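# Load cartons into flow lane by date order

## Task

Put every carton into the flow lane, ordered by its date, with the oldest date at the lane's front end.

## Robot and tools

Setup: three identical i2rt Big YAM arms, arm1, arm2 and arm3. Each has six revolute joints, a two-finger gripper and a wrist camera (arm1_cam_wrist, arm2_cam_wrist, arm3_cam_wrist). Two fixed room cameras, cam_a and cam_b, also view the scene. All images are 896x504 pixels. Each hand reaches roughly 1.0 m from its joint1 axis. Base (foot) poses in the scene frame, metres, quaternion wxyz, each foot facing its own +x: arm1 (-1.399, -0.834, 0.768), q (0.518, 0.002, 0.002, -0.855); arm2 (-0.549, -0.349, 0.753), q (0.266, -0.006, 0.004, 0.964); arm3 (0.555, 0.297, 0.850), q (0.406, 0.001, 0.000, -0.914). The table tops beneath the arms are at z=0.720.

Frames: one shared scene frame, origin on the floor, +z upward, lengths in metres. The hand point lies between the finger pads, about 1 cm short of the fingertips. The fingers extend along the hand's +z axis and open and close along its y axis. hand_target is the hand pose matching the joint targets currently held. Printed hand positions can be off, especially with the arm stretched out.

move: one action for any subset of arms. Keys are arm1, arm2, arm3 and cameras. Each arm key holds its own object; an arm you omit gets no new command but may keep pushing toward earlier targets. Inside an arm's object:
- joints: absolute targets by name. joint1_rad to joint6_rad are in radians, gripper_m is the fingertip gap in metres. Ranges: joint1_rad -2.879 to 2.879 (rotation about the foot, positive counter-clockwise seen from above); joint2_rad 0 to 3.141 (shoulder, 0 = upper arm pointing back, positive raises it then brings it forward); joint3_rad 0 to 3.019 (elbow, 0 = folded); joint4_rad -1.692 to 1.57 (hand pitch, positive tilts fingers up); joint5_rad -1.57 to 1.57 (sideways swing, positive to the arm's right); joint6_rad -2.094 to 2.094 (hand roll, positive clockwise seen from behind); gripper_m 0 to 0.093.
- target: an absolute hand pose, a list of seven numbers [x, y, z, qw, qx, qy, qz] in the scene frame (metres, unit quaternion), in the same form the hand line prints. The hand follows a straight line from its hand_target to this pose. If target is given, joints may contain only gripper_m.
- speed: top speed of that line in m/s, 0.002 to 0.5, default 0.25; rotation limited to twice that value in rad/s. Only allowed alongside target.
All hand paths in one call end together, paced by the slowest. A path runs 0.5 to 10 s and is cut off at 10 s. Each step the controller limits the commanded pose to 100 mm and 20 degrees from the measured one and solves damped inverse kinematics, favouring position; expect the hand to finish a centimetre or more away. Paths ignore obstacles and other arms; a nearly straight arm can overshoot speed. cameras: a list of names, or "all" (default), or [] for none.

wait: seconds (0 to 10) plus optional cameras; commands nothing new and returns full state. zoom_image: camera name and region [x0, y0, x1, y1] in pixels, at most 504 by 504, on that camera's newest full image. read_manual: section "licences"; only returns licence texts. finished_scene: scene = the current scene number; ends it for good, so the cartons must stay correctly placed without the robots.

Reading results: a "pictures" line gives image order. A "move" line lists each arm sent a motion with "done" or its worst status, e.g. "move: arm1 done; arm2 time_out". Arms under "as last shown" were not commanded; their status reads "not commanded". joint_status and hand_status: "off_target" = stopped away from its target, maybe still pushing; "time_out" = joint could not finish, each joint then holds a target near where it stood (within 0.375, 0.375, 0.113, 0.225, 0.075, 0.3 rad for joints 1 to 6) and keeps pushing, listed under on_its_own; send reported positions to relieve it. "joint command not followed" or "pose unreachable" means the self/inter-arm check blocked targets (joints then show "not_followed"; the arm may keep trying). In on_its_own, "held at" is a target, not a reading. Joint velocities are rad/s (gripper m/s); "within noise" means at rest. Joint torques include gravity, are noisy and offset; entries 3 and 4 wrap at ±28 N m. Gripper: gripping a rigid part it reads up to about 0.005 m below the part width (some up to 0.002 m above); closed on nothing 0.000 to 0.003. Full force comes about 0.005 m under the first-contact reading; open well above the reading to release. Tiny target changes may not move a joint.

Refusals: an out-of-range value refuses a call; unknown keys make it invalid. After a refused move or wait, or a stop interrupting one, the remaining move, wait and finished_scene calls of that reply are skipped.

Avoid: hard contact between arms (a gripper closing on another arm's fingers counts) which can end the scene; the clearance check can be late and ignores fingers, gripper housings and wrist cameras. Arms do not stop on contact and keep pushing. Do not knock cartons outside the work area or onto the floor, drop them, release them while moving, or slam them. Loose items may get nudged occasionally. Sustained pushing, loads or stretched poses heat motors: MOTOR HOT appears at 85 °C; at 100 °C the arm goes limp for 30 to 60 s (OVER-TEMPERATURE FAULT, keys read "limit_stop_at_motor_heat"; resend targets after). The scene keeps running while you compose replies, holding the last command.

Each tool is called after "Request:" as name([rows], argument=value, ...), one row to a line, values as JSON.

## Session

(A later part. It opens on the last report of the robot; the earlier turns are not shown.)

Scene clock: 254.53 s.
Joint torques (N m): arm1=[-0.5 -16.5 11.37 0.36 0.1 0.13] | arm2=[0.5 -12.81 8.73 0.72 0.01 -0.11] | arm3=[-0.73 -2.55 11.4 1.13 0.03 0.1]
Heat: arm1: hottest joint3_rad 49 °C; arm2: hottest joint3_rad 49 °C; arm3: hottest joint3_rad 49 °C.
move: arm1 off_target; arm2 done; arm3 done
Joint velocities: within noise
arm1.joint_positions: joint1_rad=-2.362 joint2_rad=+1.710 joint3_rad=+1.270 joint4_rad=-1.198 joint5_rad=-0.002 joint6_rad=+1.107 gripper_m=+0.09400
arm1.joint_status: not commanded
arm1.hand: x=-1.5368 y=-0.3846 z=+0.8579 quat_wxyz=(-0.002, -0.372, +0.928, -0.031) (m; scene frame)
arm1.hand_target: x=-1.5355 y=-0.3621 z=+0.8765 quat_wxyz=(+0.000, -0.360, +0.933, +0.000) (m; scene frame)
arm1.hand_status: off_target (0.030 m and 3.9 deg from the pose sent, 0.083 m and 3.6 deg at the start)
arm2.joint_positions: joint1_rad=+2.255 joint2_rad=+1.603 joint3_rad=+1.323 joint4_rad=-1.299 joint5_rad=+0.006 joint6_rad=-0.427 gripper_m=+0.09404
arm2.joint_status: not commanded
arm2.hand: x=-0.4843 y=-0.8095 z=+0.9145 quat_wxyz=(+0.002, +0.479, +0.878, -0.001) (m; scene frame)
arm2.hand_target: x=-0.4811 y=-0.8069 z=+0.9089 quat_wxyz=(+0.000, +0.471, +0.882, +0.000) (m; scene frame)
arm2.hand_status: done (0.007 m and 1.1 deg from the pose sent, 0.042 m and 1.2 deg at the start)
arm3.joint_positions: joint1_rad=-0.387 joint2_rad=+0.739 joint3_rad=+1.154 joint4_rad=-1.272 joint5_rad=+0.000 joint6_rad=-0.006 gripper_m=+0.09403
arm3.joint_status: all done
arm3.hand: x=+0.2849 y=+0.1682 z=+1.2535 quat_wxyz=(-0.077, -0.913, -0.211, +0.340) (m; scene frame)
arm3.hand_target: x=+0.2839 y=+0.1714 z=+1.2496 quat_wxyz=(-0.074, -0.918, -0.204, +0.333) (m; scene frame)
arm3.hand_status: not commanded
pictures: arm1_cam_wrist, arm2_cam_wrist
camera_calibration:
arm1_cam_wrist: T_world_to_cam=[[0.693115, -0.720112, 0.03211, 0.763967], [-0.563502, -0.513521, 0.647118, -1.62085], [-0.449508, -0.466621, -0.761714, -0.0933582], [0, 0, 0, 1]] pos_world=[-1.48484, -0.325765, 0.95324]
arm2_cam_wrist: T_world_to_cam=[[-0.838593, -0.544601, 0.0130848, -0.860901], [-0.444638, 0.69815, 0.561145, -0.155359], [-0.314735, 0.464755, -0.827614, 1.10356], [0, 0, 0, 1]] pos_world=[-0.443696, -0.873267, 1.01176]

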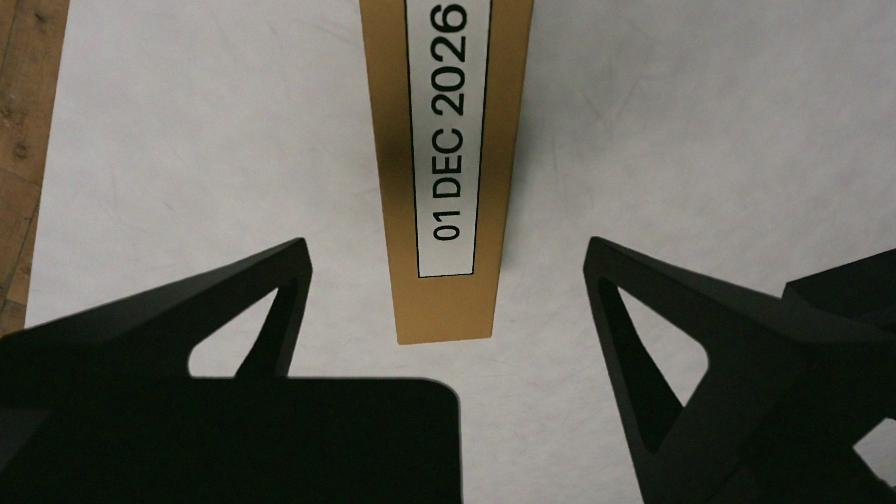

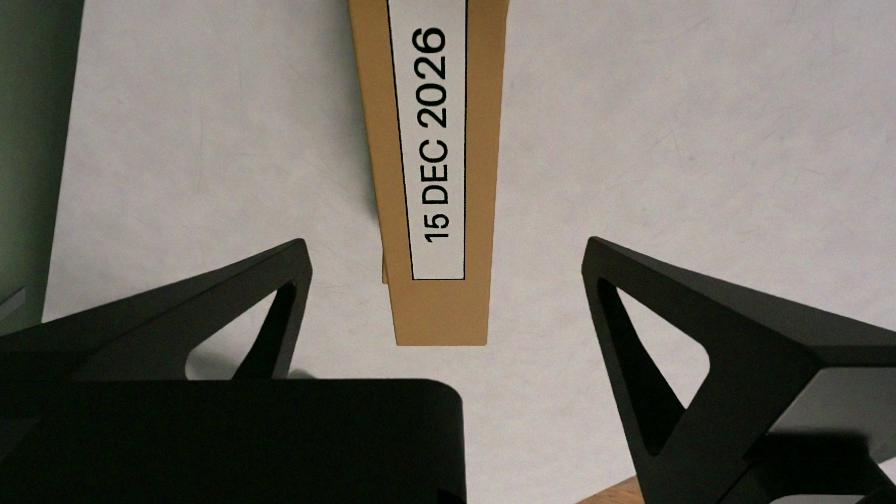

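Request:
move(arm1={"target": [-1.536, -0.361, 0.773, 0, -0.3600, 0.9330, 0], "speed": 0.15}, arm2={"target": [-0.478, -0.8015, 0.800, 0, 0.4710, 0.8821, 0], "speed": 0.15}, cameras=["arm1_cam_wrist", "arm2_cam_wrist"])

Scene clock: 272.57 s.
Joint torques (N m): arm1=[-0.38 -12.86 6.28 2.19 -0.02 0.01] | arm2=[0.73 -12.34 8.01 0.76 0.01 -0.06] | arm3=[-0.73 -2.78 11.4 1.09 0.04 0.12]
Heat: arm1: hottest joint3_rad 46 °C; arm2: hottest joint3_rad 46 °C; arm3: hottest joint3_rad 46 °C.
move: arm1 off_target; arm2 off_target
Joint velocities: within noise
arm1.joint_positions: joint1_rad=-2.362 joint2_rad=+1.789 joint3_rad=+1.206 joint4_rad=-0.997 joint5_rad=+0.001 joint6_rad=+1.118 gripper_m=+0.09400
arm1.joint_status: not commanded
arm1.hand: x=-1.5410 y=-0.3686 z=+0.7991 quat_wxyz=(+0.002, -0.366, +0.930, -0.002) (m; scene frame)
arm1.hand_target: x=-1.5355 y=-0.3627 z=+0.7741 quat_wxyz=(+0.000, -0.360, +0.933, -0.001) (m; scene frame)
arm1.hand_status: off_target (0.028 m and 0.9 deg from the pose sent, 0.088 m and 3.9 deg at the start)
arm2.joint_positions: joint1_rad=+2.258 joint2_rad=+1.696 joint3_rad=+1.141 joint4_rad=-1.014 joint5_rad=+0.006 joint6_rad=-0.427 gripper_m=+0.09404
arm2.joint_status: not commanded
arm2.hand: x=-0.4825 y=-0.8050 z=+0.8096 quat_wxyz=(+0.005, +0.478, +0.878, -0.005) (m; scene frame)
arm2.hand_target: x=-0.4782 y=-0.8014 z=+0.8002 quat_wxyz=(+0.000, +0.471, +0.882, +0.000) (m; scene frame)
arm2.hand_status: off_target (0.011 m and 1.2 deg from the pose sent, 0.115 m and 1.1 deg at the start)
arm3: as last shown
arm3.hand_target: x=+0.2839 y=+0.1713 z=+1.2496 quat_wxyz=(-0.074, -0.918, -0.204, +0.333) (m; scene frame)
pictures: arm1_cam_wrist, arm2_cam_wrist
camera_calibration:
arm1_cam_wrist: T_world_to_cam=[[0.68492, -0.728376, -0.0187887, 0.805286], [-0.560534, -0.543216, 0.625074, -1.56579], [-0.465496, -0.417594, -0.780339, -0.124166], [0, 0, 0, 1]] pos_world=[-1.48703, -0.315859, 0.896971]
arm2_cam_wrist: T_world_to_cam=[[-0.836768, -0.547291, 0.0170939, -0.860121], [-0.447758, 0.70189, 0.553952, -0.0914785], [-0.315171, 0.455876, -0.832373, 1.01179], [0, 0, 0, 1]] pos_world=[-0.441796, -0.867777, 0.907561]

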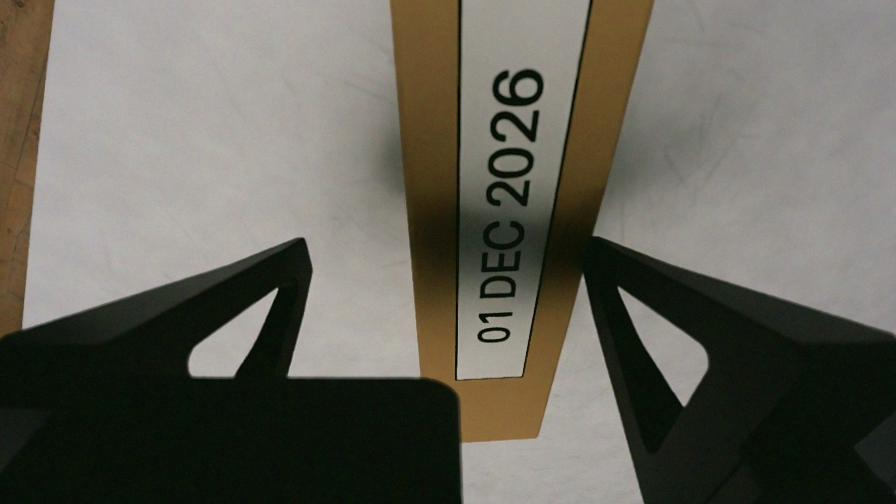

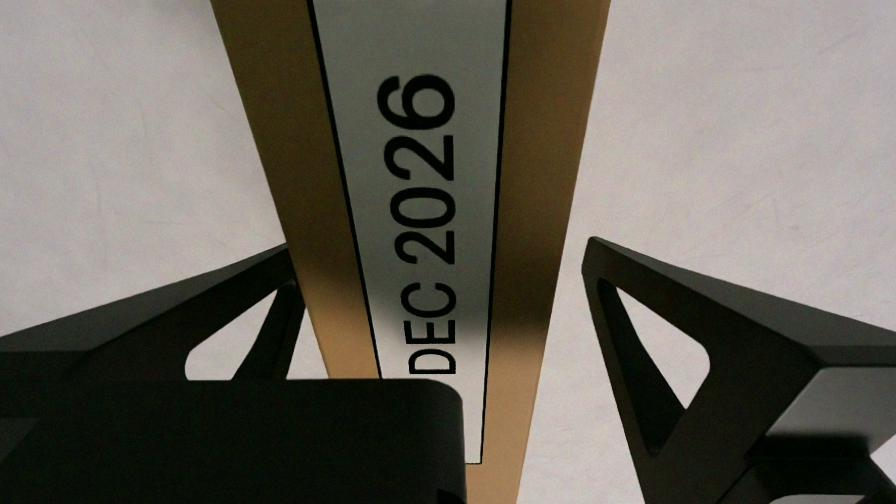

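Request:
move(arm1={"target": [-1.5244, -0.372, 0.848, 0, -0.3680, 0.9298, 0], "speed": 0.15}, cameras=["arm1_cam_wrist"])

Scene clock: 290.10 s.
Joint torques (N m): arm1=[-0.44 -16.15 9.66 -0.27 0.09 -0.01] | arm2=[0.73 -12.1 7.91 0.75 0.01 -0.06] | arm3=[-0.79 -2.55 11.41 1.14 0.04 0.11]
Heat: arm1: hottest joint3_rad 44 °C; arm2: hottest joint3_rad 46 °C; arm3: hottest joint3_rad 45 °C.
move: arm1 off_target
Joint velocities: within noise
arm1.joint_positions: joint1_rad=-2.379 joint2_rad=+1.708 joint3_rad=+1.206 joint4_rad=-1.096 joint5_rad=-0.002 joint6_rad=+1.091 gripper_m=+0.09400
arm1.joint_status: not commanded
arm1.hand: x=-1.5287 y=-0.3838 z=+0.8365 quat_wxyz=(+0.000, -0.371, +0.928, -0.011) (m; scene frame)
arm1.hand_target: x=-1.5244 y=-0.3724 z=+0.8480 quat_wxyz=(+0.000, -0.368, +0.930, +0.000) (m; scene frame)
arm1.hand_status: off_target (0.017 m and 1.4 deg from the pose sent, 0.052 m and 0.4 deg at the start)
arm2, arm3: as last shown
pictures: arm1_cam_wrist
camera_calibration:
arm1_cam_wrist: T_world_to_cam=[[0.692286, -0.721614, -0.00366048, 0.787736], [-0.556714, -0.537301, 0.633543, -1.58943], [-0.45914, -0.436555, -0.773699, -0.0987387], [0, 0, 0, 1]] pos_world=[-1.47553, -0.328669, 0.933463]

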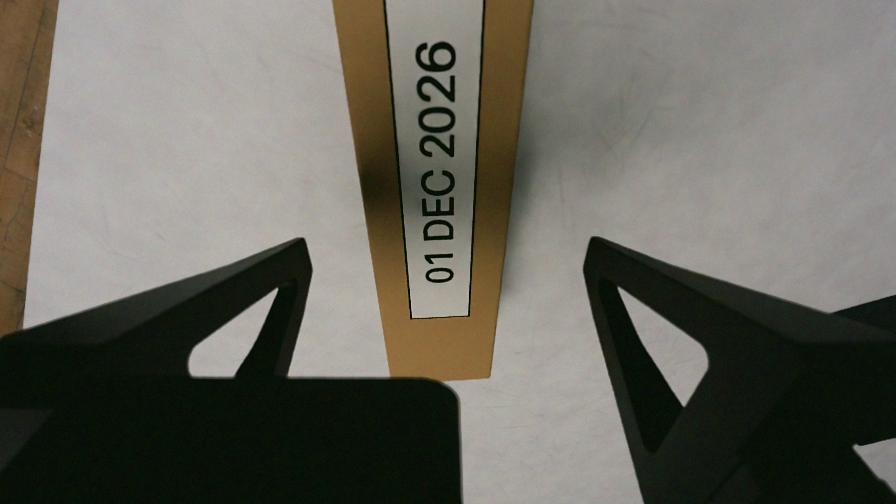

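Request:
move(arm1={"target": [-1.527, -0.370, 0.745, 0, -0.3680, 0.9298, 0], "speed": 0.15}, arm2={"joints": {"gripper_m": 0.056}}, cameras=["arm1_cam_wrist", "arm2_cam_wrist"])

Scene clock: 297.63 s.
Joint torques (N m): arm1=[-0.09 -15.79 6.89 0.47 0.13 0] | arm2=[0.56 -12.04 7.9 0.75 0.03 -0.06] | arm3=[-0.62 -2.49 11.43 1.07 0.02 0.11]
Heat: arm1: hottest joint3_rad 44 °C; arm2: hottest joint3_rad 46 °C; arm3: hottest joint3_rad 44 °C.
move: arm1 done; arm2 off_target
Joint velocities: within noise
arm1.joint_positions: joint1_rad=-2.379 joint2_rad=+1.851 joint3_rad=+1.135 joint4_rad=-0.864 joint5_rad=-0.003 joint6_rad=+1.091 gripper_m=+0.09400
arm1.joint_status: not commanded
arm1.hand: x=-1.5310 y=-0.3749 z=+0.7487 quat_wxyz=(+0.000, -0.371, +0.929, -0.002) (m; scene frame)
arm1.hand_target: x=-1.5270 y=-0.3702 z=+0.7451 quat_wxyz=(+0.000, -0.368, +0.930, +0.000) (m; scene frame)
arm1.hand_status: done (0.007 m and 0.5 deg from the pose sent, 0.093 m and 1.4 deg at the start)
arm2.joint_positions: joint1_rad=+2.261 joint2_rad=+1.696 joint3_rad=+1.141 joint4_rad=-1.014 joint5_rad=+0.005 joint6_rad=-0.427 gripper_m=+0.06082
arm2.joint_status: gripper_m off_target (ended at +0.06084, target +0.05600)
arm2.hand: x=-0.4814 y=-0.8049 z=+0.8097 quat_wxyz=(+0.005, +0.477, +0.879, -0.005) (m; scene frame)
arm2.hand_target: x=-0.4781 y=-0.8013 z=+0.8002 quat_wxyz=(+0.000, +0.471, +0.882, +0.000) (m; scene frame)
arm2.hand_status: not commanded
arm3: as last shown
pictures: arm1_cam_wrist, arm2_cam_wrist
camera_calibration:
arm1_cam_wrist: T_world_to_cam=[[0.691982, -0.72163, -0.0202652, 0.807388], [-0.5528, -0.547725, 0.628021, -1.52406], [-0.464299, -0.423377, -0.777932, -0.163547], [0, 0, 0, 1]] pos_world=[-1.47713, -0.321371, 0.846275]
arm2_cam_wrist: T_world_to_cam=[[-0.835557, -0.549146, 0.0168355, -0.859794], [-0.449484, 0.700895, 0.553815, -0.0926501], [-0.315925, 0.455176, -0.83247, 1.01118], [0, 0, 0, 1]] pos_world=[-0.440596, -0.867479, 0.907561]

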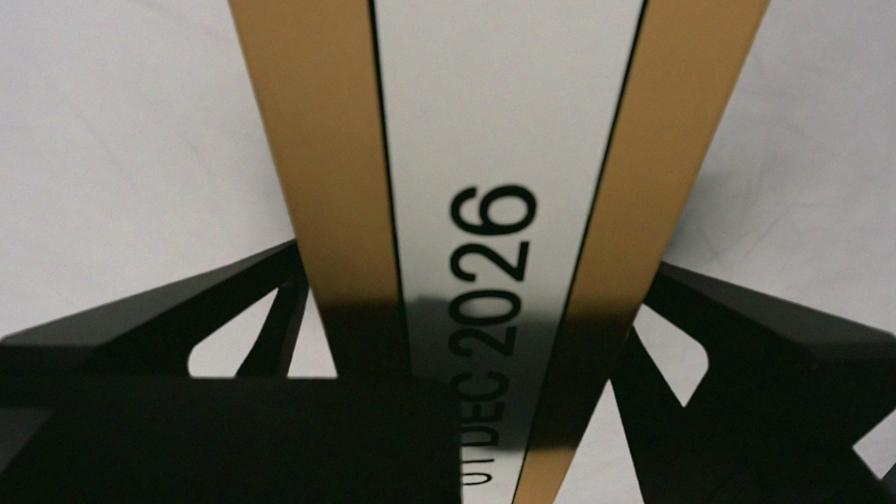

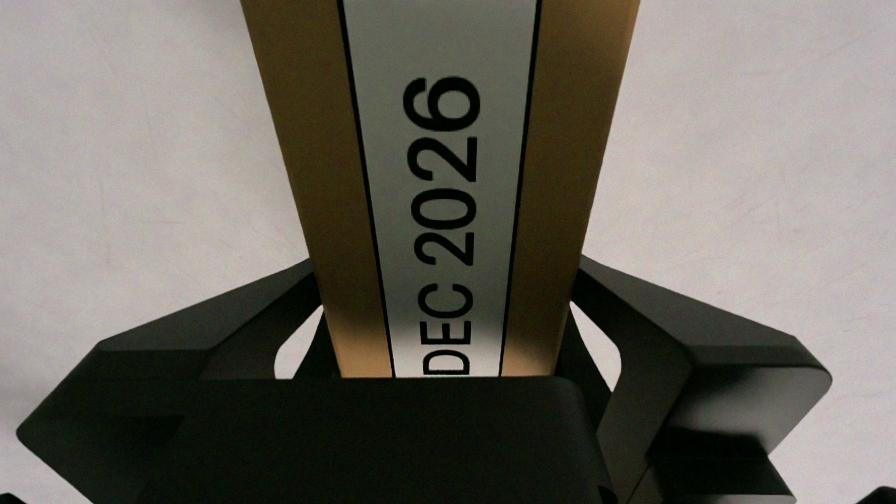

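Request:
move(arm1={"joints": {"gripper_m": 0.056}}, arm2={"target": [-0.478, -0.8015, 0.95, 0, 0.4710, 0.8821, 0], "speed": 0.2}, cameras=["arm1_cam_wrist", "arm2_cam_wrist", "cam_a"])

Scene clock: 314.07 s.
Joint torques (N m): arm1=[-0.03 -15.74 6.93 0.5 0.11 0] | arm2=[0.62 -12.04 15.05 -0.27 -0.03 -0.04] | arm3=[-0.85 -2.73 11.44 1.09 0.02 0.11]
Heat: arm1: hottest joint3_rad 42 °C; arm2: hottest joint3_rad 46 °C; arm3: hottest joint3_rad 44 °C.
move: arm1 off_target; arm2 off_target
Joint velocities: within noise
arm1.joint_positions: joint1_rad=-2.379 joint2_rad=+1.851 joint3_rad=+1.134 joint4_rad=-0.864 joint5_rad=-0.002 joint6_rad=+1.091 gripper_m=+0.06044
arm1.joint_status: gripper_m off_target (ended at +0.06047, target +0.05600)
arm1.hand: x=-1.5307 y=-0.3754 z=+0.7484 quat_wxyz=(+0.000, -0.371, +0.929, -0.003) (m; scene frame)
arm1.hand_target: x=-1.5270 y=-0.3701 z=+0.7451 quat_wxyz=(+0.000, -0.368, +0.930, +0.000) (m; scene frame)
arm1.hand_status: not commanded
arm2.joint_positions: joint1_rad=+2.262 joint2_rad=+1.560 joint3_rad=+1.305 joint4_rad=-1.383 joint5_rad=+0.006 joint6_rad=-0.427 gripper_m=+0.06082
arm2.joint_status: not commanded
arm2.hand: x=-0.4854 y=-0.7810 z=+0.9268 quat_wxyz=(-0.016, +0.476, +0.879, +0.022) (m; scene frame)
arm2.hand_target: x=-0.4782 y=-0.7999 z=+0.9502 quat_wxyz=(+0.000, +0.471, +0.882, +0.000) (m; scene frame)
arm2.hand_status: off_target (0.032 m and 3.2 deg from the pose sent, 0.140 m and 1.1 deg at the start)
arm3: as last shown
pictures: arm1_cam_wrist, arm2_cam_wrist, cam_a
camera_calibration:
arm1_cam_wrist: T_world_to_cam=[[0.692025, -0.721626, -0.0188966, 0.805859], [-0.553467, -0.547205, 0.627886, -1.52479], [-0.463439, -0.424054, -0.778076, -0.162774], [0, 0, 0, 1]] pos_world=[-1.47703, -0.321871, 0.845974]
arm2_cam_wrist: T_world_to_cam=[[-0.834369, -0.551093, -0.0111945, -0.826935], [-0.444474, 0.660656, 0.60496, -0.2525], [-0.325993, 0.509736, -0.796177, 1.10061], [0, 0, 0, 1]] pos_world=[-0.443405, -0.849924, 1.01978]

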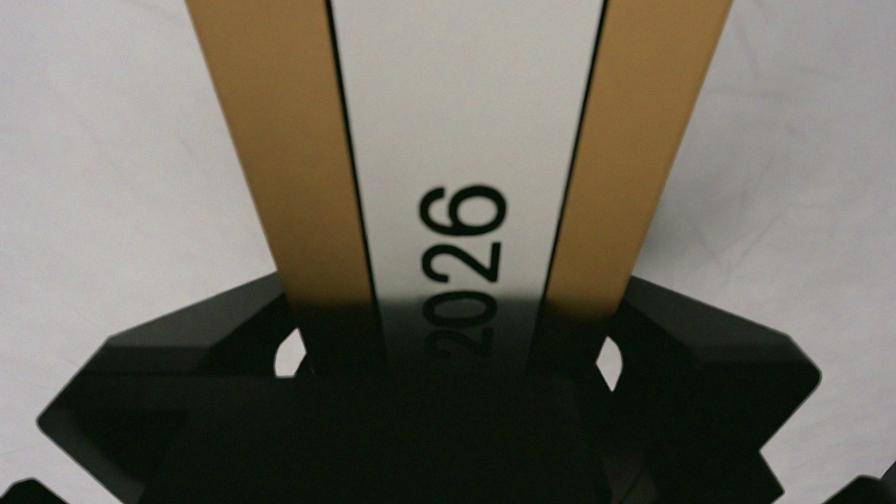

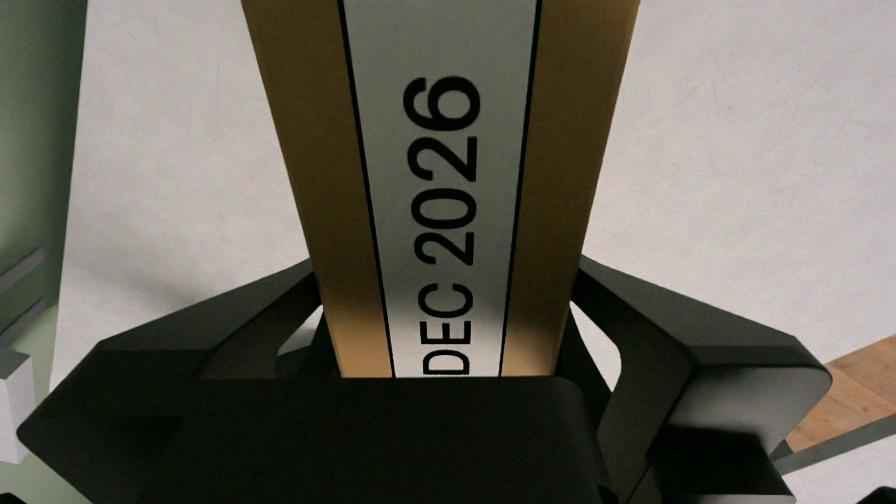

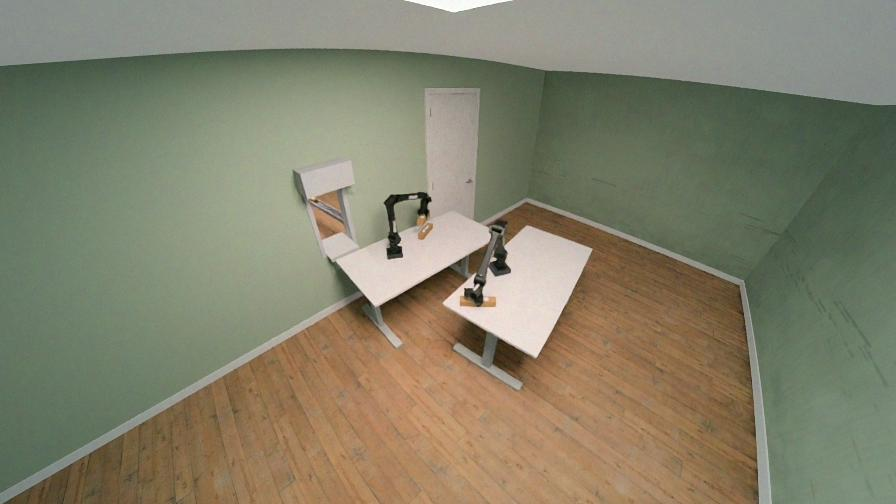

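Request:
zoom_image(camera="cam_a", region=[400, 190, 460, 250])

Scaled by 8.400 from the camera's 896x504 image, which has a finer 1280x720 frame.

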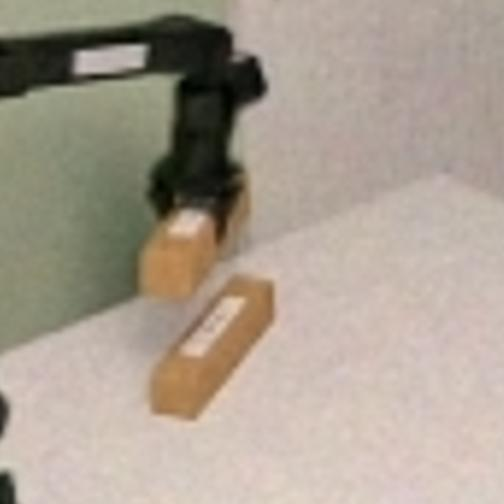

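Request:
move(arm1={"target": [-1.527, -0.370, 0.95, 0, -0.3680, 0.9298, 0], "speed": 0.25}, arm2={"joints": {"joint1_rad": -0.045, "joint2_rad": 1.294, "joint3_rad": 1.112, "joint4_rad": -1.389, "joint5_rad": 0, "joint6_rad": -0.427}}, cameras=["arm1_cam_wrist", "arm2_cam_wrist", "cam_a"])

Scene clock: 324.83 s.
Joint torques (N m): arm1=[-0.15 -16.26 13.22 -0.34 0.14 -0.01] | arm2=[-0.44 -9.23 9.48 -0.02 -0.16 -0.02] | arm3=[-0.85 -2.43 11.4 1.14 0.03 0.12]
Heat: arm1: hottest joint3_rad 42 °C; arm2: hottest joint3_rad 48 °C; arm3: hottest joint3_rad 43 °C.
move: arm1 off_target; arm2 done
Joint velocities: within noise
arm1.joint_positions: joint1_rad=-2.379 joint2_rad=+1.629 joint3_rad=+1.347 joint4_rad=-1.354 joint5_rad=-0.003 joint6_rad=+1.091 gripper_m=+0.06045
arm1.joint_status: not commanded
arm1.hand: x=-1.5271 y=-0.3905 z=+0.9228 quat_wxyz=(-0.003, -0.371, +0.928, -0.030) (m; scene frame)
arm1.hand_target: x=-1.5266 y=-0.3716 z=+0.9501 quat_wxyz=(+0.000, -0.368, +0.930, +0.000) (m; scene frame)
arm1.hand_status: off_target (0.034 m and 3.5 deg from the pose sent, 0.202 m and 0.5 deg at the start)
arm2.joint_positions: joint1_rad=-0.039 joint2_rad=+1.304 joint3_rad=+1.117 joint4_rad=-1.382 joint5_rad=+0.002 joint6_rad=-0.427 gripper_m=+0.06087
arm2.joint_status: all done
arm2.hand: x=-0.8542 y=-0.1476 z=+0.9448 quat_wxyz=(+0.004, +0.997, -0.076, +0.005) (m; scene frame)
arm2.hand_target: x=-0.8498 y=-0.1482 z=+0.9462 quat_wxyz=(+0.006, +0.997, -0.079, +0.005) (m; scene frame)
arm2.hand_status: not commanded
arm3: as last shown
pictures: arm1_cam_wrist, arm2_cam_wrist, cam_a
camera_calibration:
arm1_cam_wrist: T_world_to_cam=[[0.692053, -0.72124, 0.0295847, 0.751187], [-0.562852, -0.513506, 0.647695, -1.66004], [-0.451952, -0.464891, -0.761325, -0.045621], [0, 0, 0, 1]] pos_world=[-1.47484, -0.331863, 1.01824]
arm2_cam_wrist: T_world_to_cam=[[0.146436, 0.989204, 0.00560263, 0.263805], [0.809626, -0.123102, 0.573892, 0.139187], [0.568386, -0.0795022, -0.818912, 1.37038], [0, 0, 0, 1]] pos_world=[-0.930228, -0.134874, 1.04087]

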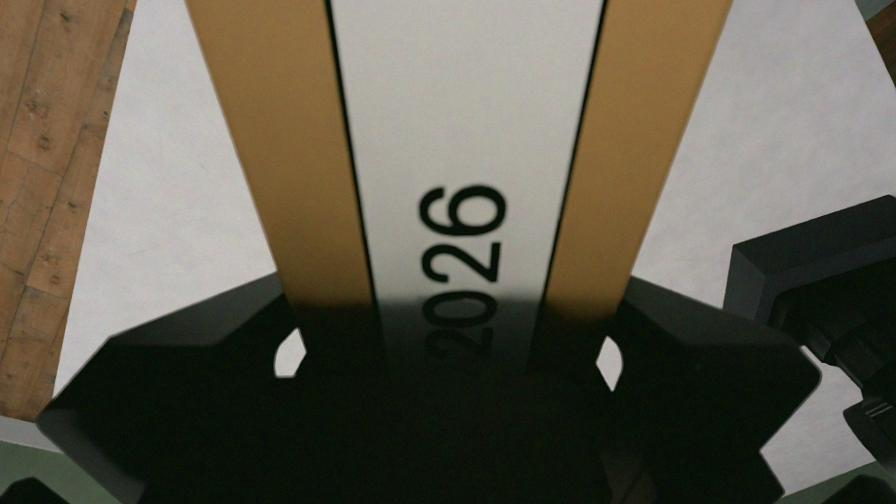

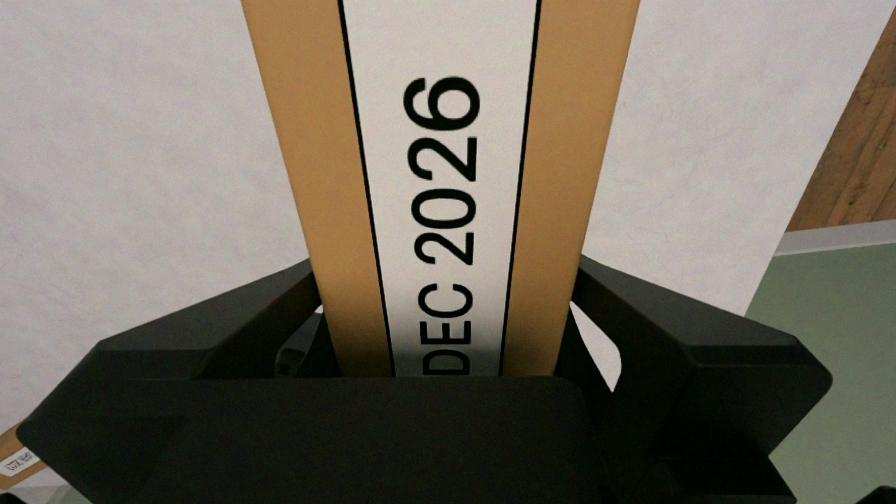

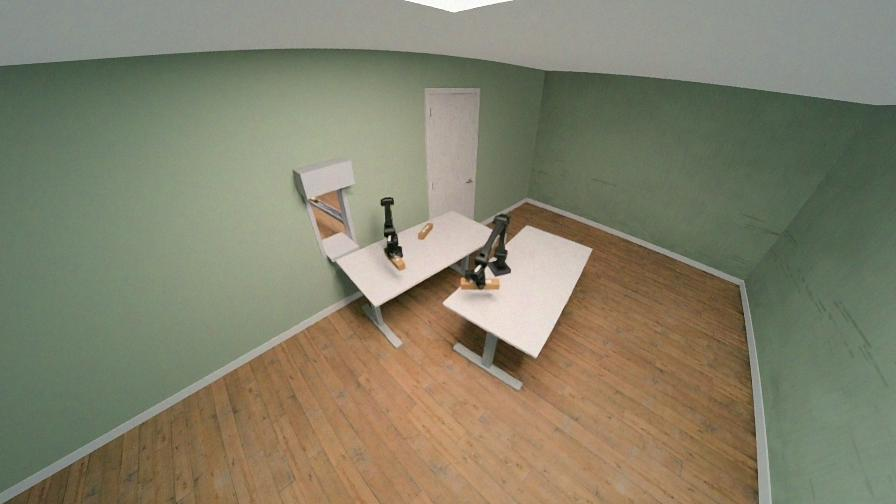

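Request:
move(arm1={"joints": {"joint1_rad": 2.49, "joint2_rad": 1.794, "joint3_rad": 1.648, "joint4_rad": -1.424, "joint5_rad": 0, "joint6_rad": 1.091}}, arm2={"target": [-0.852, -0.148, 0.745, 0, 0.9969, -0.0785, 0], "speed": 0.2}, cameras=["arm1_cam_wrist", "arm2_cam_wrist", "cam_a"])

Scene clock: 335.07 s.
Joint torques (N m): arm1=[0.56 -22.53 9.51 -0.35 0.18 0.05] | arm2=[-0.26 -8.23 7.21 1.16 -0.03 0] | arm3=[-0.79 -2.37 11.45 1.14 0.04 0.11]
Heat: arm1: hottest joint3_rad 43 °C; arm2: hottest joint3_rad 48 °C; arm3: hottest joint3_rad 43 °C.
move: arm1 done; arm2 done
Joint velocities: within noise
arm1.joint_positions: joint1_rad=+2.495 joint2_rad=+1.834 joint3_rad=+1.635 joint4_rad=-1.413 joint5_rad=+0.000 joint6_rad=+1.091 gripper_m=+0.06045
arm1.joint_status: all done
arm1.hand: x=-0.9015 y=-0.5995 z=+0.9277 quat_wxyz=(+0.015, -0.318, -0.948, +0.011) (m; scene frame)
arm1.hand_target: x=-0.9006 y=-0.6022 z=+0.9534 quat_wxyz=(-0.001, -0.321, -0.947, -0.003) (m; scene frame)
arm1.hand_status: not commanded
arm2.joint_positions: joint1_rad=-0.039 joint2_rad=+1.548 joint3_rad=+0.793 joint4_rad=-0.803 joint5_rad=+0.004 joint6_rad=-0.427 gripper_m=+0.06087
arm2.joint_status: not commanded
arm2.hand: x=-0.8515 y=-0.1501 z=+0.7510 quat_wxyz=(+0.001, +0.997, -0.076, +0.000) (m; scene frame)
arm2.hand_target: x=-0.8518 y=-0.1481 z=+0.7451 quat_wxyz=(+0.000, +0.997, -0.079, +0.000) (m; scene frame)
arm2.hand_status: done (0.006 m and 0.3 deg from the pose sent, 0.200 m and 0.8 deg at the start)
arm3: as last shown
pictures: arm1_cam_wrist, arm2_cam_wrist, cam_a
camera_calibration:
arm1_cam_wrist: T_world_to_cam=[[-0.600717, -0.799444, 0.00529942, -1.02234], [-0.610359, 0.462896, 0.642798, -0.871322], [-0.516334, 0.382906, -0.766017, 0.598239], [0, 0, 0, 1]] pos_world=[-0.837068, -0.643045, 1.02376]
arm2_cam_wrist: T_world_to_cam=[[0.146487, 0.989144, 0.011665, 0.262433], [0.814455, -0.127292, 0.566091, 0.25724], [0.56143, -0.0734243, -0.82426, 1.20902], [0, 0, 0, 1]] pos_world=[-0.926735, -0.138068, 0.847866]

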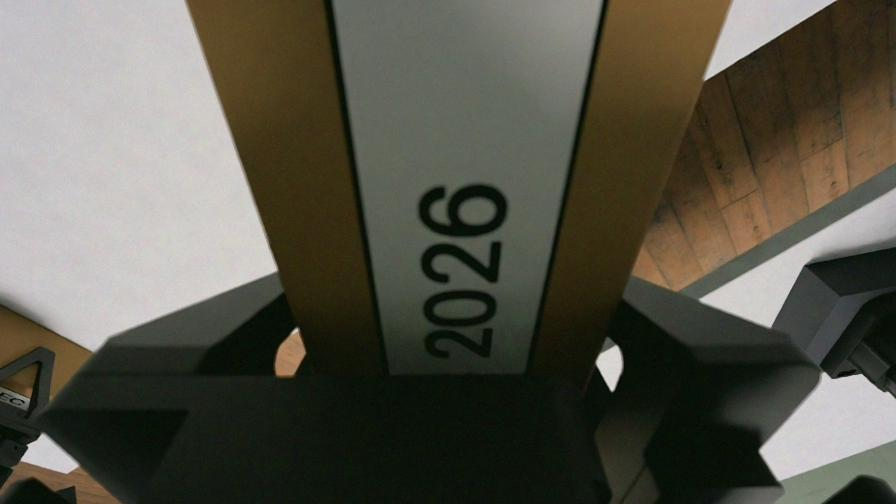

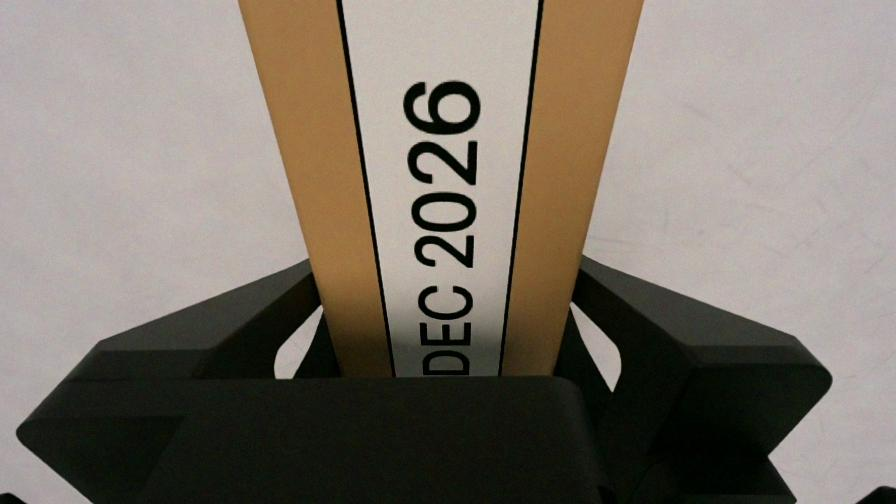

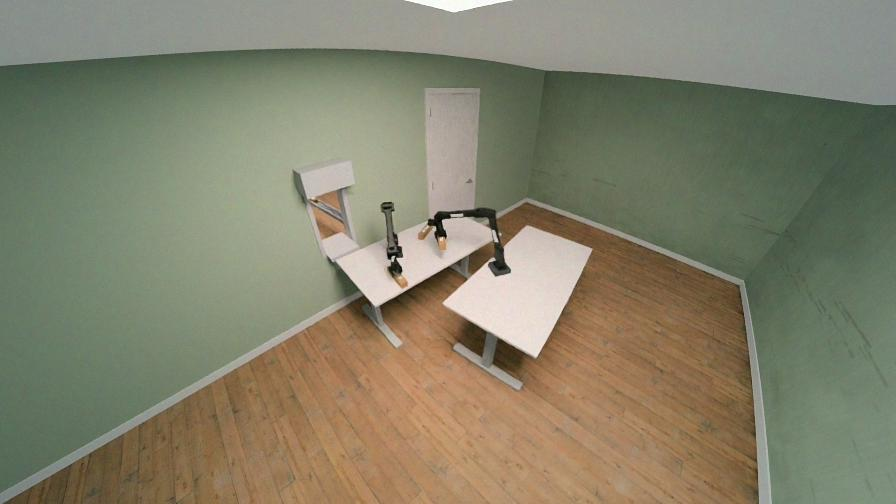

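Request:
move(arm1={"target": [-0.9006, -0.6022, 0.746, 0, 0.321, 0.947, 0], "speed": 0.2}, arm2={"joints": {"gripper_m": 0.09}}, cameras=["arm1_cam_wrist", "arm2_cam_wrist"])

Scene clock: 341.10 s.
Joint torques (N m): arm1=[0.5 -18.26 7.32 0.68 0.28 0.06] | arm2=[-0.26 -8.29 7.23 0.75 -0.04 0] | arm3=[-0.56 -2.61 11.4 1.14 0.03 0.12]
Heat: arm1: hottest joint3_rad 43 °C; arm2: hottest joint3_rad 47 °C; arm3: hottest joint3_rad 43 °C.
move: arm1 done; arm2 done
Joint velocities: within noise
arm1.joint_positions: joint1_rad=+2.495 joint2_rad=+1.987 joint3_rad=+1.366 joint4_rad=-0.963 joint5_rad=+0.001 joint6_rad=+1.090 gripper_m=+0.06038
arm1.joint_status: not commanded
arm1.hand: x=-0.9062 y=-0.6013 z=+0.7515 quat_wxyz=(+0.004, -0.318, -0.948, +0.002) (m; scene frame)
arm1.hand_target: x=-0.9007 y=-0.6024 z=+0.7461 quat_wxyz=(+0.000, -0.321, -0.947, +0.000) (m; scene frame)
arm1.hand_status: done (0.008 m and 0.6 deg from the pose sent, 0.182 m and 2.1 deg at the start)
arm2.joint_positions: joint1_rad=-0.039 joint2_rad=+1.548 joint3_rad=+0.793 joint4_rad=-0.794 joint5_rad=+0.004 joint6_rad=-0.427 gripper_m=+0.08994
arm2.joint_status: all done
arm2.hand: x=-0.8534 y=-0.1488 z=+0.7509 quat_wxyz=(-0.002, +0.997, -0.076, -0.004) (m; scene frame)
arm2.hand_target: x=-0.8518 y=-0.1481 z=+0.7451 quat_wxyz=(+0.000, +0.997, -0.079, +0.000) (m; scene frame)
arm2.hand_status: not commanded
arm3: as last shown
pictures: arm1_cam_wrist, arm2_cam_wrist
camera_calibration:
arm1_cam_wrist: T_world_to_cam=[[-0.599917, -0.799856, -0.0181635, -1.00766], [-0.627082, 0.45599, 0.631538, -0.770964], [-0.496857, 0.390261, -0.775132, 0.490479], [0, 0, 0, 1]] pos_world=[-0.844273, -0.645847, 0.848776]
arm2_cam_wrist: T_world_to_cam=[[0.146627, 0.989072, 0.0154292, 0.258834], [0.818739, -0.130099, 0.559233, 0.267438], [0.555128, -0.0693658, -0.828867, 1.20878], [0, 0, 0, 1]] pos_world=[-0.927941, -0.137364, 0.848364]

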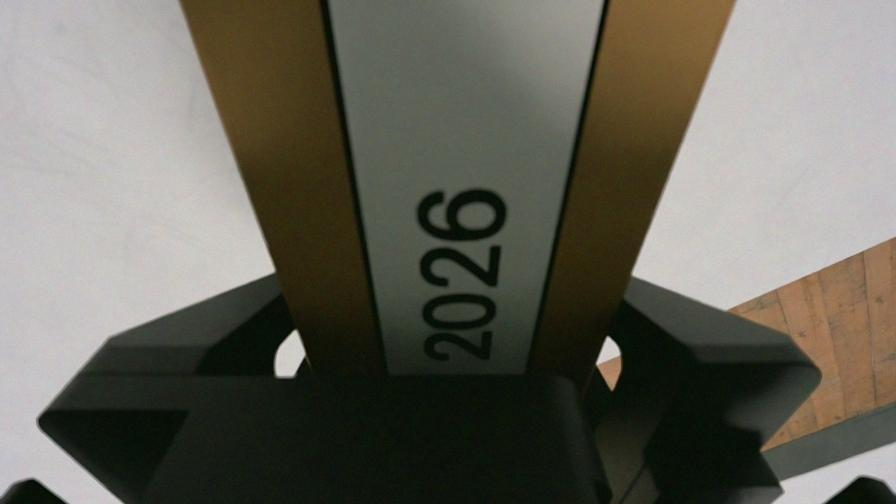

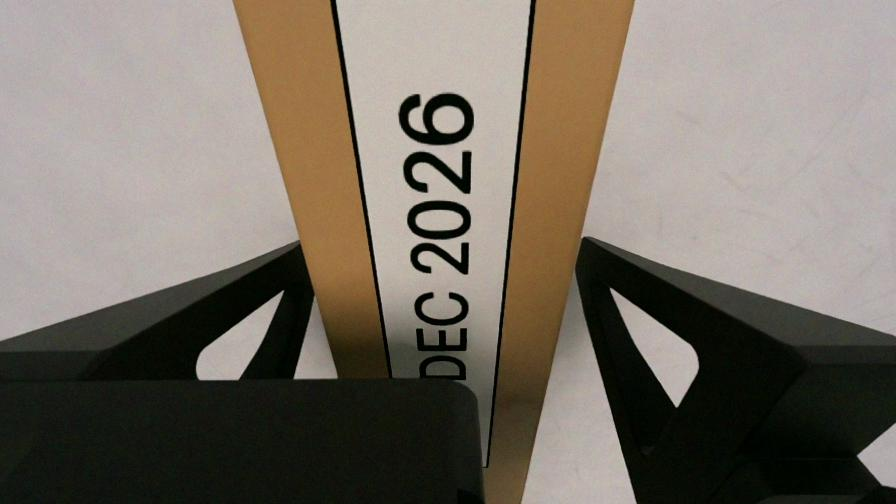

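Request:
move(arm1={"target": [-0.9006, -0.6022, 0.739, 0, 0.321, 0.947, 0], "speed": 0.1}, arm2={"target": [-0.8518, -0.1481, 0.93, 0, 0.9969, -0.0785, 0], "speed": 0.3}, cameras=["arm1_cam_wrist"])

Request:
move(arm1={"joints": {"gripper_m": 0.09}}, cameras=["arm1_cam_wrist", "arm2_cam_wrist"])

Scene clock: 347.80 s.
Joint torques (N m): arm1=[0.5 -17.44 7.01 1.05 0.32 0.05] | arm2=[-0.15 -6.83 13.79 -0.21 -0.04 0.02] | arm3=[-0.62 -2.55 11.43 1.11 0.04 0.11]
Heat: arm1: hottest joint3_rad 42 °C; arm2: hottest joint3_rad 47 °C; arm3: hottest joint3_rad 43 °C.
move: arm1 off_target; arm2 off_target
Joint velocities: within noise
arm1.joint_positions: joint1_rad=+2.495 joint2_rad=+1.987 joint3_rad=+1.365 joint4_rad=-0.959 joint5_rad=+0.000 joint6_rad=+1.090 gripper_m=+0.06038
arm1.joint_status: not commanded
arm1.hand: x=-0.9059 y=-0.6009 z=+0.7512 quat_wxyz=(+0.003, -0.318, -0.948, +0.001) (m; scene frame)
arm1.hand_target: x=-0.9010 y=-0.6024 z=+0.7392 quat_wxyz=(+0.000, -0.321, -0.947, +0.000) (m; scene frame)
arm1.hand_status: off_target (0.013 m and 0.5 deg from the pose sent, 0.014 m and 0.6 deg at the start)
arm2.joint_positions: joint1_rad=-0.039 joint2_rad=+1.284 joint3_rad=+1.018 joint4_rad=-1.322 joint5_rad=+0.004 joint6_rad=-0.427 gripper_m=+0.08994
arm2.joint_status: not commanded
arm2.hand: x=-0.8380 y=-0.1580 z=+0.9150 quat_wxyz=(+0.008, +0.997, -0.076, +0.013) (m; scene frame)
arm2.hand_target: x=-0.8512 y=-0.1485 z=+0.9301 quat_wxyz=(+0.000, +0.997, -0.079, +0.000) (m; scene frame)
arm2.hand_status: off_target (0.023 m and 1.8 deg from the pose sent, 0.179 m and 0.6 deg at the start)
arm3.joint_positions: joint1_rad=-0.387 joint2_rad=+0.739 joint3_rad=+1.154 joint4_rad=-1.272 joint5_rad=+0.000 joint6_rad=-0.006 gripper_m=+0.09403
arm3.joint_status: not commanded
arm3.hand: x=+0.2849 y=+0.1682 z=+1.2535 quat_wxyz=(-0.077, -0.913, -0.211, +0.340) (m; scene frame)
arm3.hand_target: x=+0.2839 y=+0.1713 z=+1.2496 quat_wxyz=(-0.074, -0.918, -0.204, +0.333) (m; scene frame)
arm3.hand_status: not commanded
pictures: arm1_cam_wrist
camera_calibration:
arm1_cam_wrist: T_world_to_cam=[[-0.599918, -0.799777, -0.0213364, -1.00479], [-0.628468, 0.454579, 0.631179, -0.772472], [-0.495103, 0.392064, -0.775344, 0.493007], [0, 0, 0, 1]] pos_world=[-0.844174, -0.645747, 0.848379]

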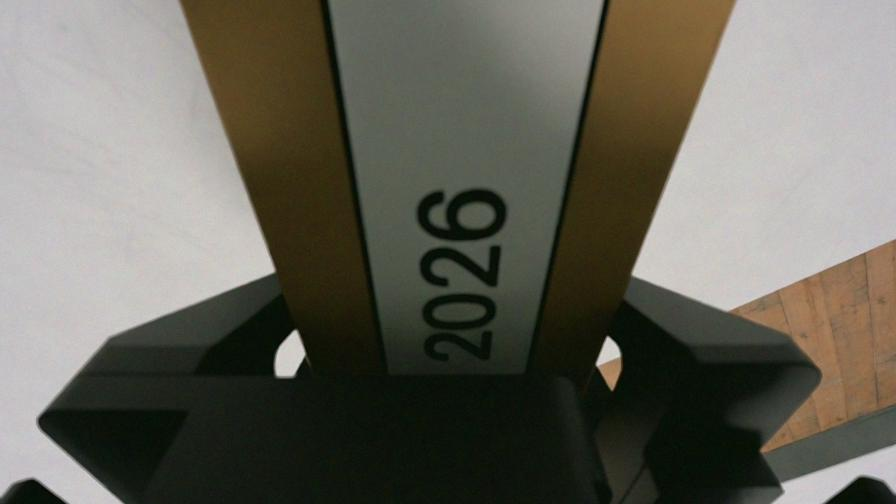

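Scene clock: 348.43 s.
Joint torques (N m): arm1=[0.56 -17.55 7.06 0.57 0.24 0.05] | arm2=[-0.09 -6.77 13.78 -0.13 -0.04 0.02] | arm3=[-0.62 -2.78 11.47 1.14 0.02 0.11]
Heat: arm1: hottest joint3_rad 42 °C; arm2: hottest joint3_rad 47 °C; arm3: hottest joint3_rad 43 °C.
move: arm1 done
Joint velocities: within noise
arm1.joint_positions: joint1_rad=+2.495 joint2_rad=+1.987 joint3_rad=+1.365 joint4_rad=-0.944 joint5_rad=+0.002 joint6_rad=+1.090 gripper_m=+0.08984
arm1.joint_status: all done
arm1.hand: x=-0.9025 y=-0.5997 z=+0.7508 quat_wxyz=(-0.002, -0.318, -0.948, -0.004) (m; scene frame)
arm1.hand_target: x=-0.9009 y=-0.6024 z=+0.7392 quat_wxyz=(+0.000, -0.321, -0.947, +0.000) (m; scene frame)
arm1.hand_status: not commanded
arm2, arm3: as last shown
arm2.hand: x=-0.8379 y=-0.1581 z=+0.9150 quat_wxyz=(+0.008, +0.997, -0.076, +0.013) (m; scene frame)
pictures: arm1_cam_wrist, arm2_cam_wrist
camera_calibration:
arm1_cam_wrist: T_world_to_cam=[[-0.59963, -0.799596, -0.0330119, -0.992615], [-0.636978, 0.451895, 0.624539, -0.774972], [-0.484461, 0.39552, -0.780295, 0.509362], [0, 0, 0, 1]] pos_world=[-0.842076, -0.644948, 0.848685]
arm2_cam_wrist: T_world_to_cam=[[0.146225, 0.989251, -0.00087492, 0.277683], [0.800075, -0.117742, 0.588232, 0.121547], [0.581806, -0.0867144, -0.808692, 1.33664], [0, 0, 0, 1]] pos_world=[-0.915514, -0.144481, 1.00967]

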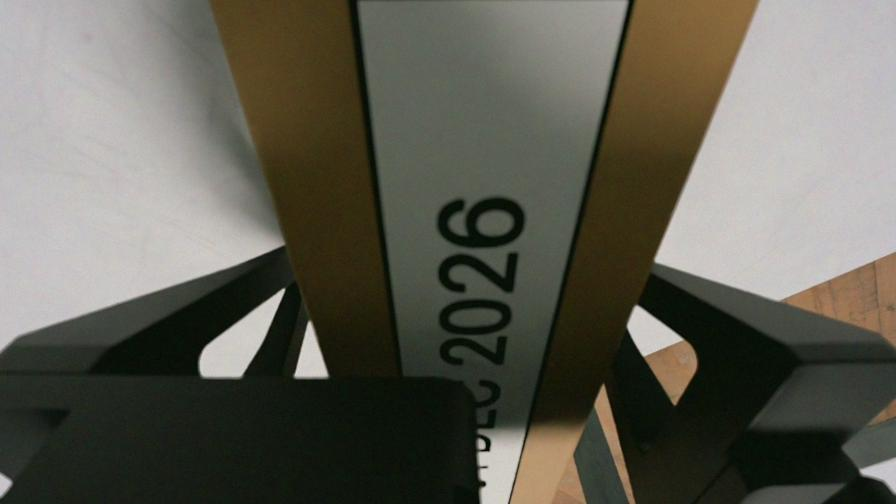

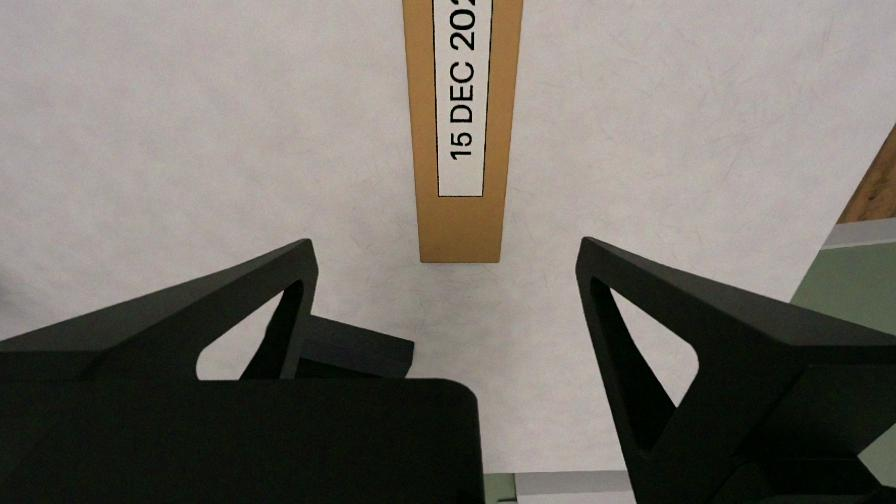

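Request:
move(arm1={"target": [-0.9006, -0.6022, 0.94, 0, 0.321, 0.947, 0], "speed": 0.3}, arm2={"joints": {"joint1_rad": 0.6, "joint2_rad": 1.35, "joint3_rad": 1.253, "joint4_rad": -1.4, "joint5_rad": 0, "joint6_rad": 1.274}}, cameras=["arm1_cam_wrist", "arm2_cam_wrist", "cam_a"])

Scene clock: 357.00 s.
Joint torques (N m): arm1=[0.62 -17.55 12.01 -0.25 0.24 0.07] | arm2=[0.62 -8.82 13.38 -0.03 0.08 0.14] | arm3=[-0.79 -2.49 11.43 1.17 0.04 0.11]
Heat: arm1: hottest joint3_rad 42 °C; arm2: hottest joint3_rad 49 °C; arm3: hottest joint3_rad 43 °C.
move: arm1 off_target; arm2 done
Joint velocities: within noise
arm1.joint_positions: joint1_rad=+2.495 joint2_rad=+1.790 joint3_rad=+1.578 joint4_rad=-1.387 joint5_rad=+0.002 joint6_rad=+1.090 gripper_m=+0.08994
arm1.joint_status: not commanded
arm1.hand: x=-0.9134 y=-0.6056 z=+0.9291 quat_wxyz=(+0.009, -0.318, -0.948, +0.008) (m; scene frame)
arm1.hand_target: x=-0.9011 y=-0.6025 z=+0.9402 quat_wxyz=(+0.000, -0.321, -0.947, +0.000) (m; scene frame)
arm1.hand_status: off_target (0.017 m and 1.4 deg from the pose sent, 0.189 m and 0.6 deg at the start; pose on its path clipped on 1 of 53 steps)
arm2.joint_positions: joint1_rad=+0.592 joint2_rad=+1.346 joint3_rad=+1.210 joint4_rad=-1.392 joint5_rad=+0.000 joint6_rad=+1.263 gripper_m=+0.08995
arm2.joint_status: all done
arm2.hand: x=-0.9428 y=-0.3670 z=+0.9671 quat_wxyz=(+0.016, +0.822, -0.569, -0.010) (m; scene frame)
arm2.hand_target: x=-0.9535 y=-0.3704 z=+0.9821 quat_wxyz=(+0.025, +0.821, -0.570, -0.022) (m; scene frame)
arm2.hand_status: not commanded
arm3: as last shown
pictures: arm1_cam_wrist, arm2_cam_wrist, cam_a
camera_calibration:
arm1_cam_wrist: T_world_to_cam=[[-0.600069, -0.799937, -0.00431005, -1.02526], [-0.61854, 0.460565, 0.636622, -0.879779], [-0.507272, 0.384683, -0.771164, 0.609597], [0, 0, 0, 1]] pos_world=[-0.850171, -0.649445, 1.02577]
arm2_cam_wrist: T_world_to_cam=[[0.933628, 0.35745, -0.0238378, 1.03251], [0.307261, -0.76477, 0.566319, -0.530707], [0.184201, -0.536056, -0.823841, 0.896637], [0, 0, 0, 1]] pos_world=[-0.966074, -0.294292, 1.06385]

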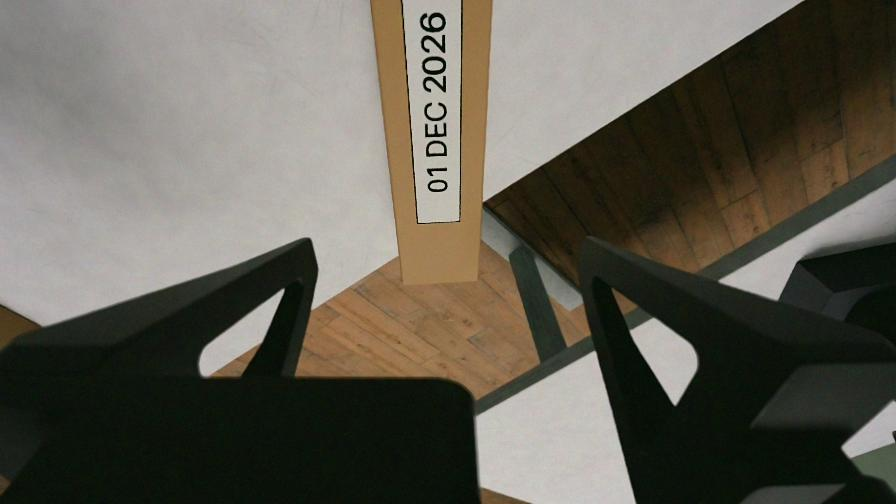

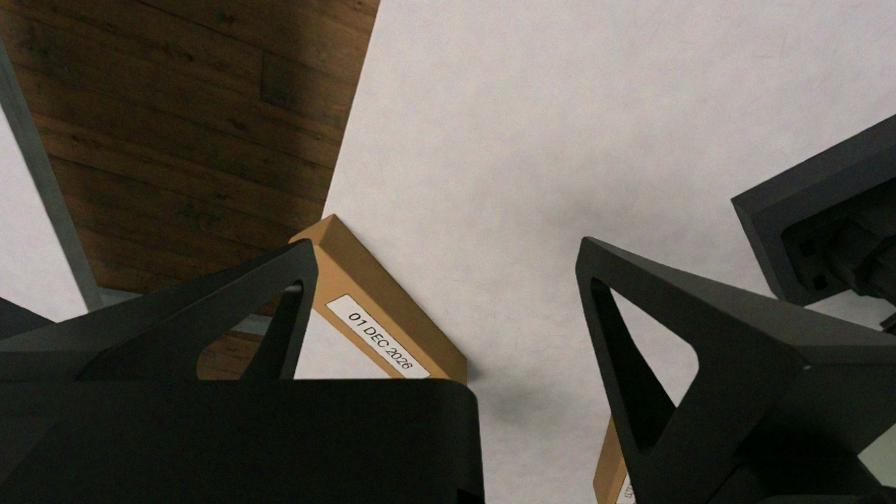

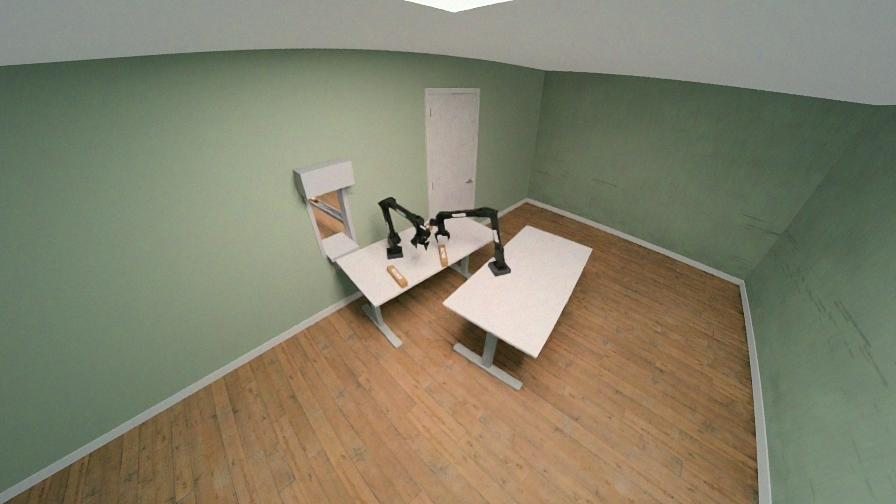

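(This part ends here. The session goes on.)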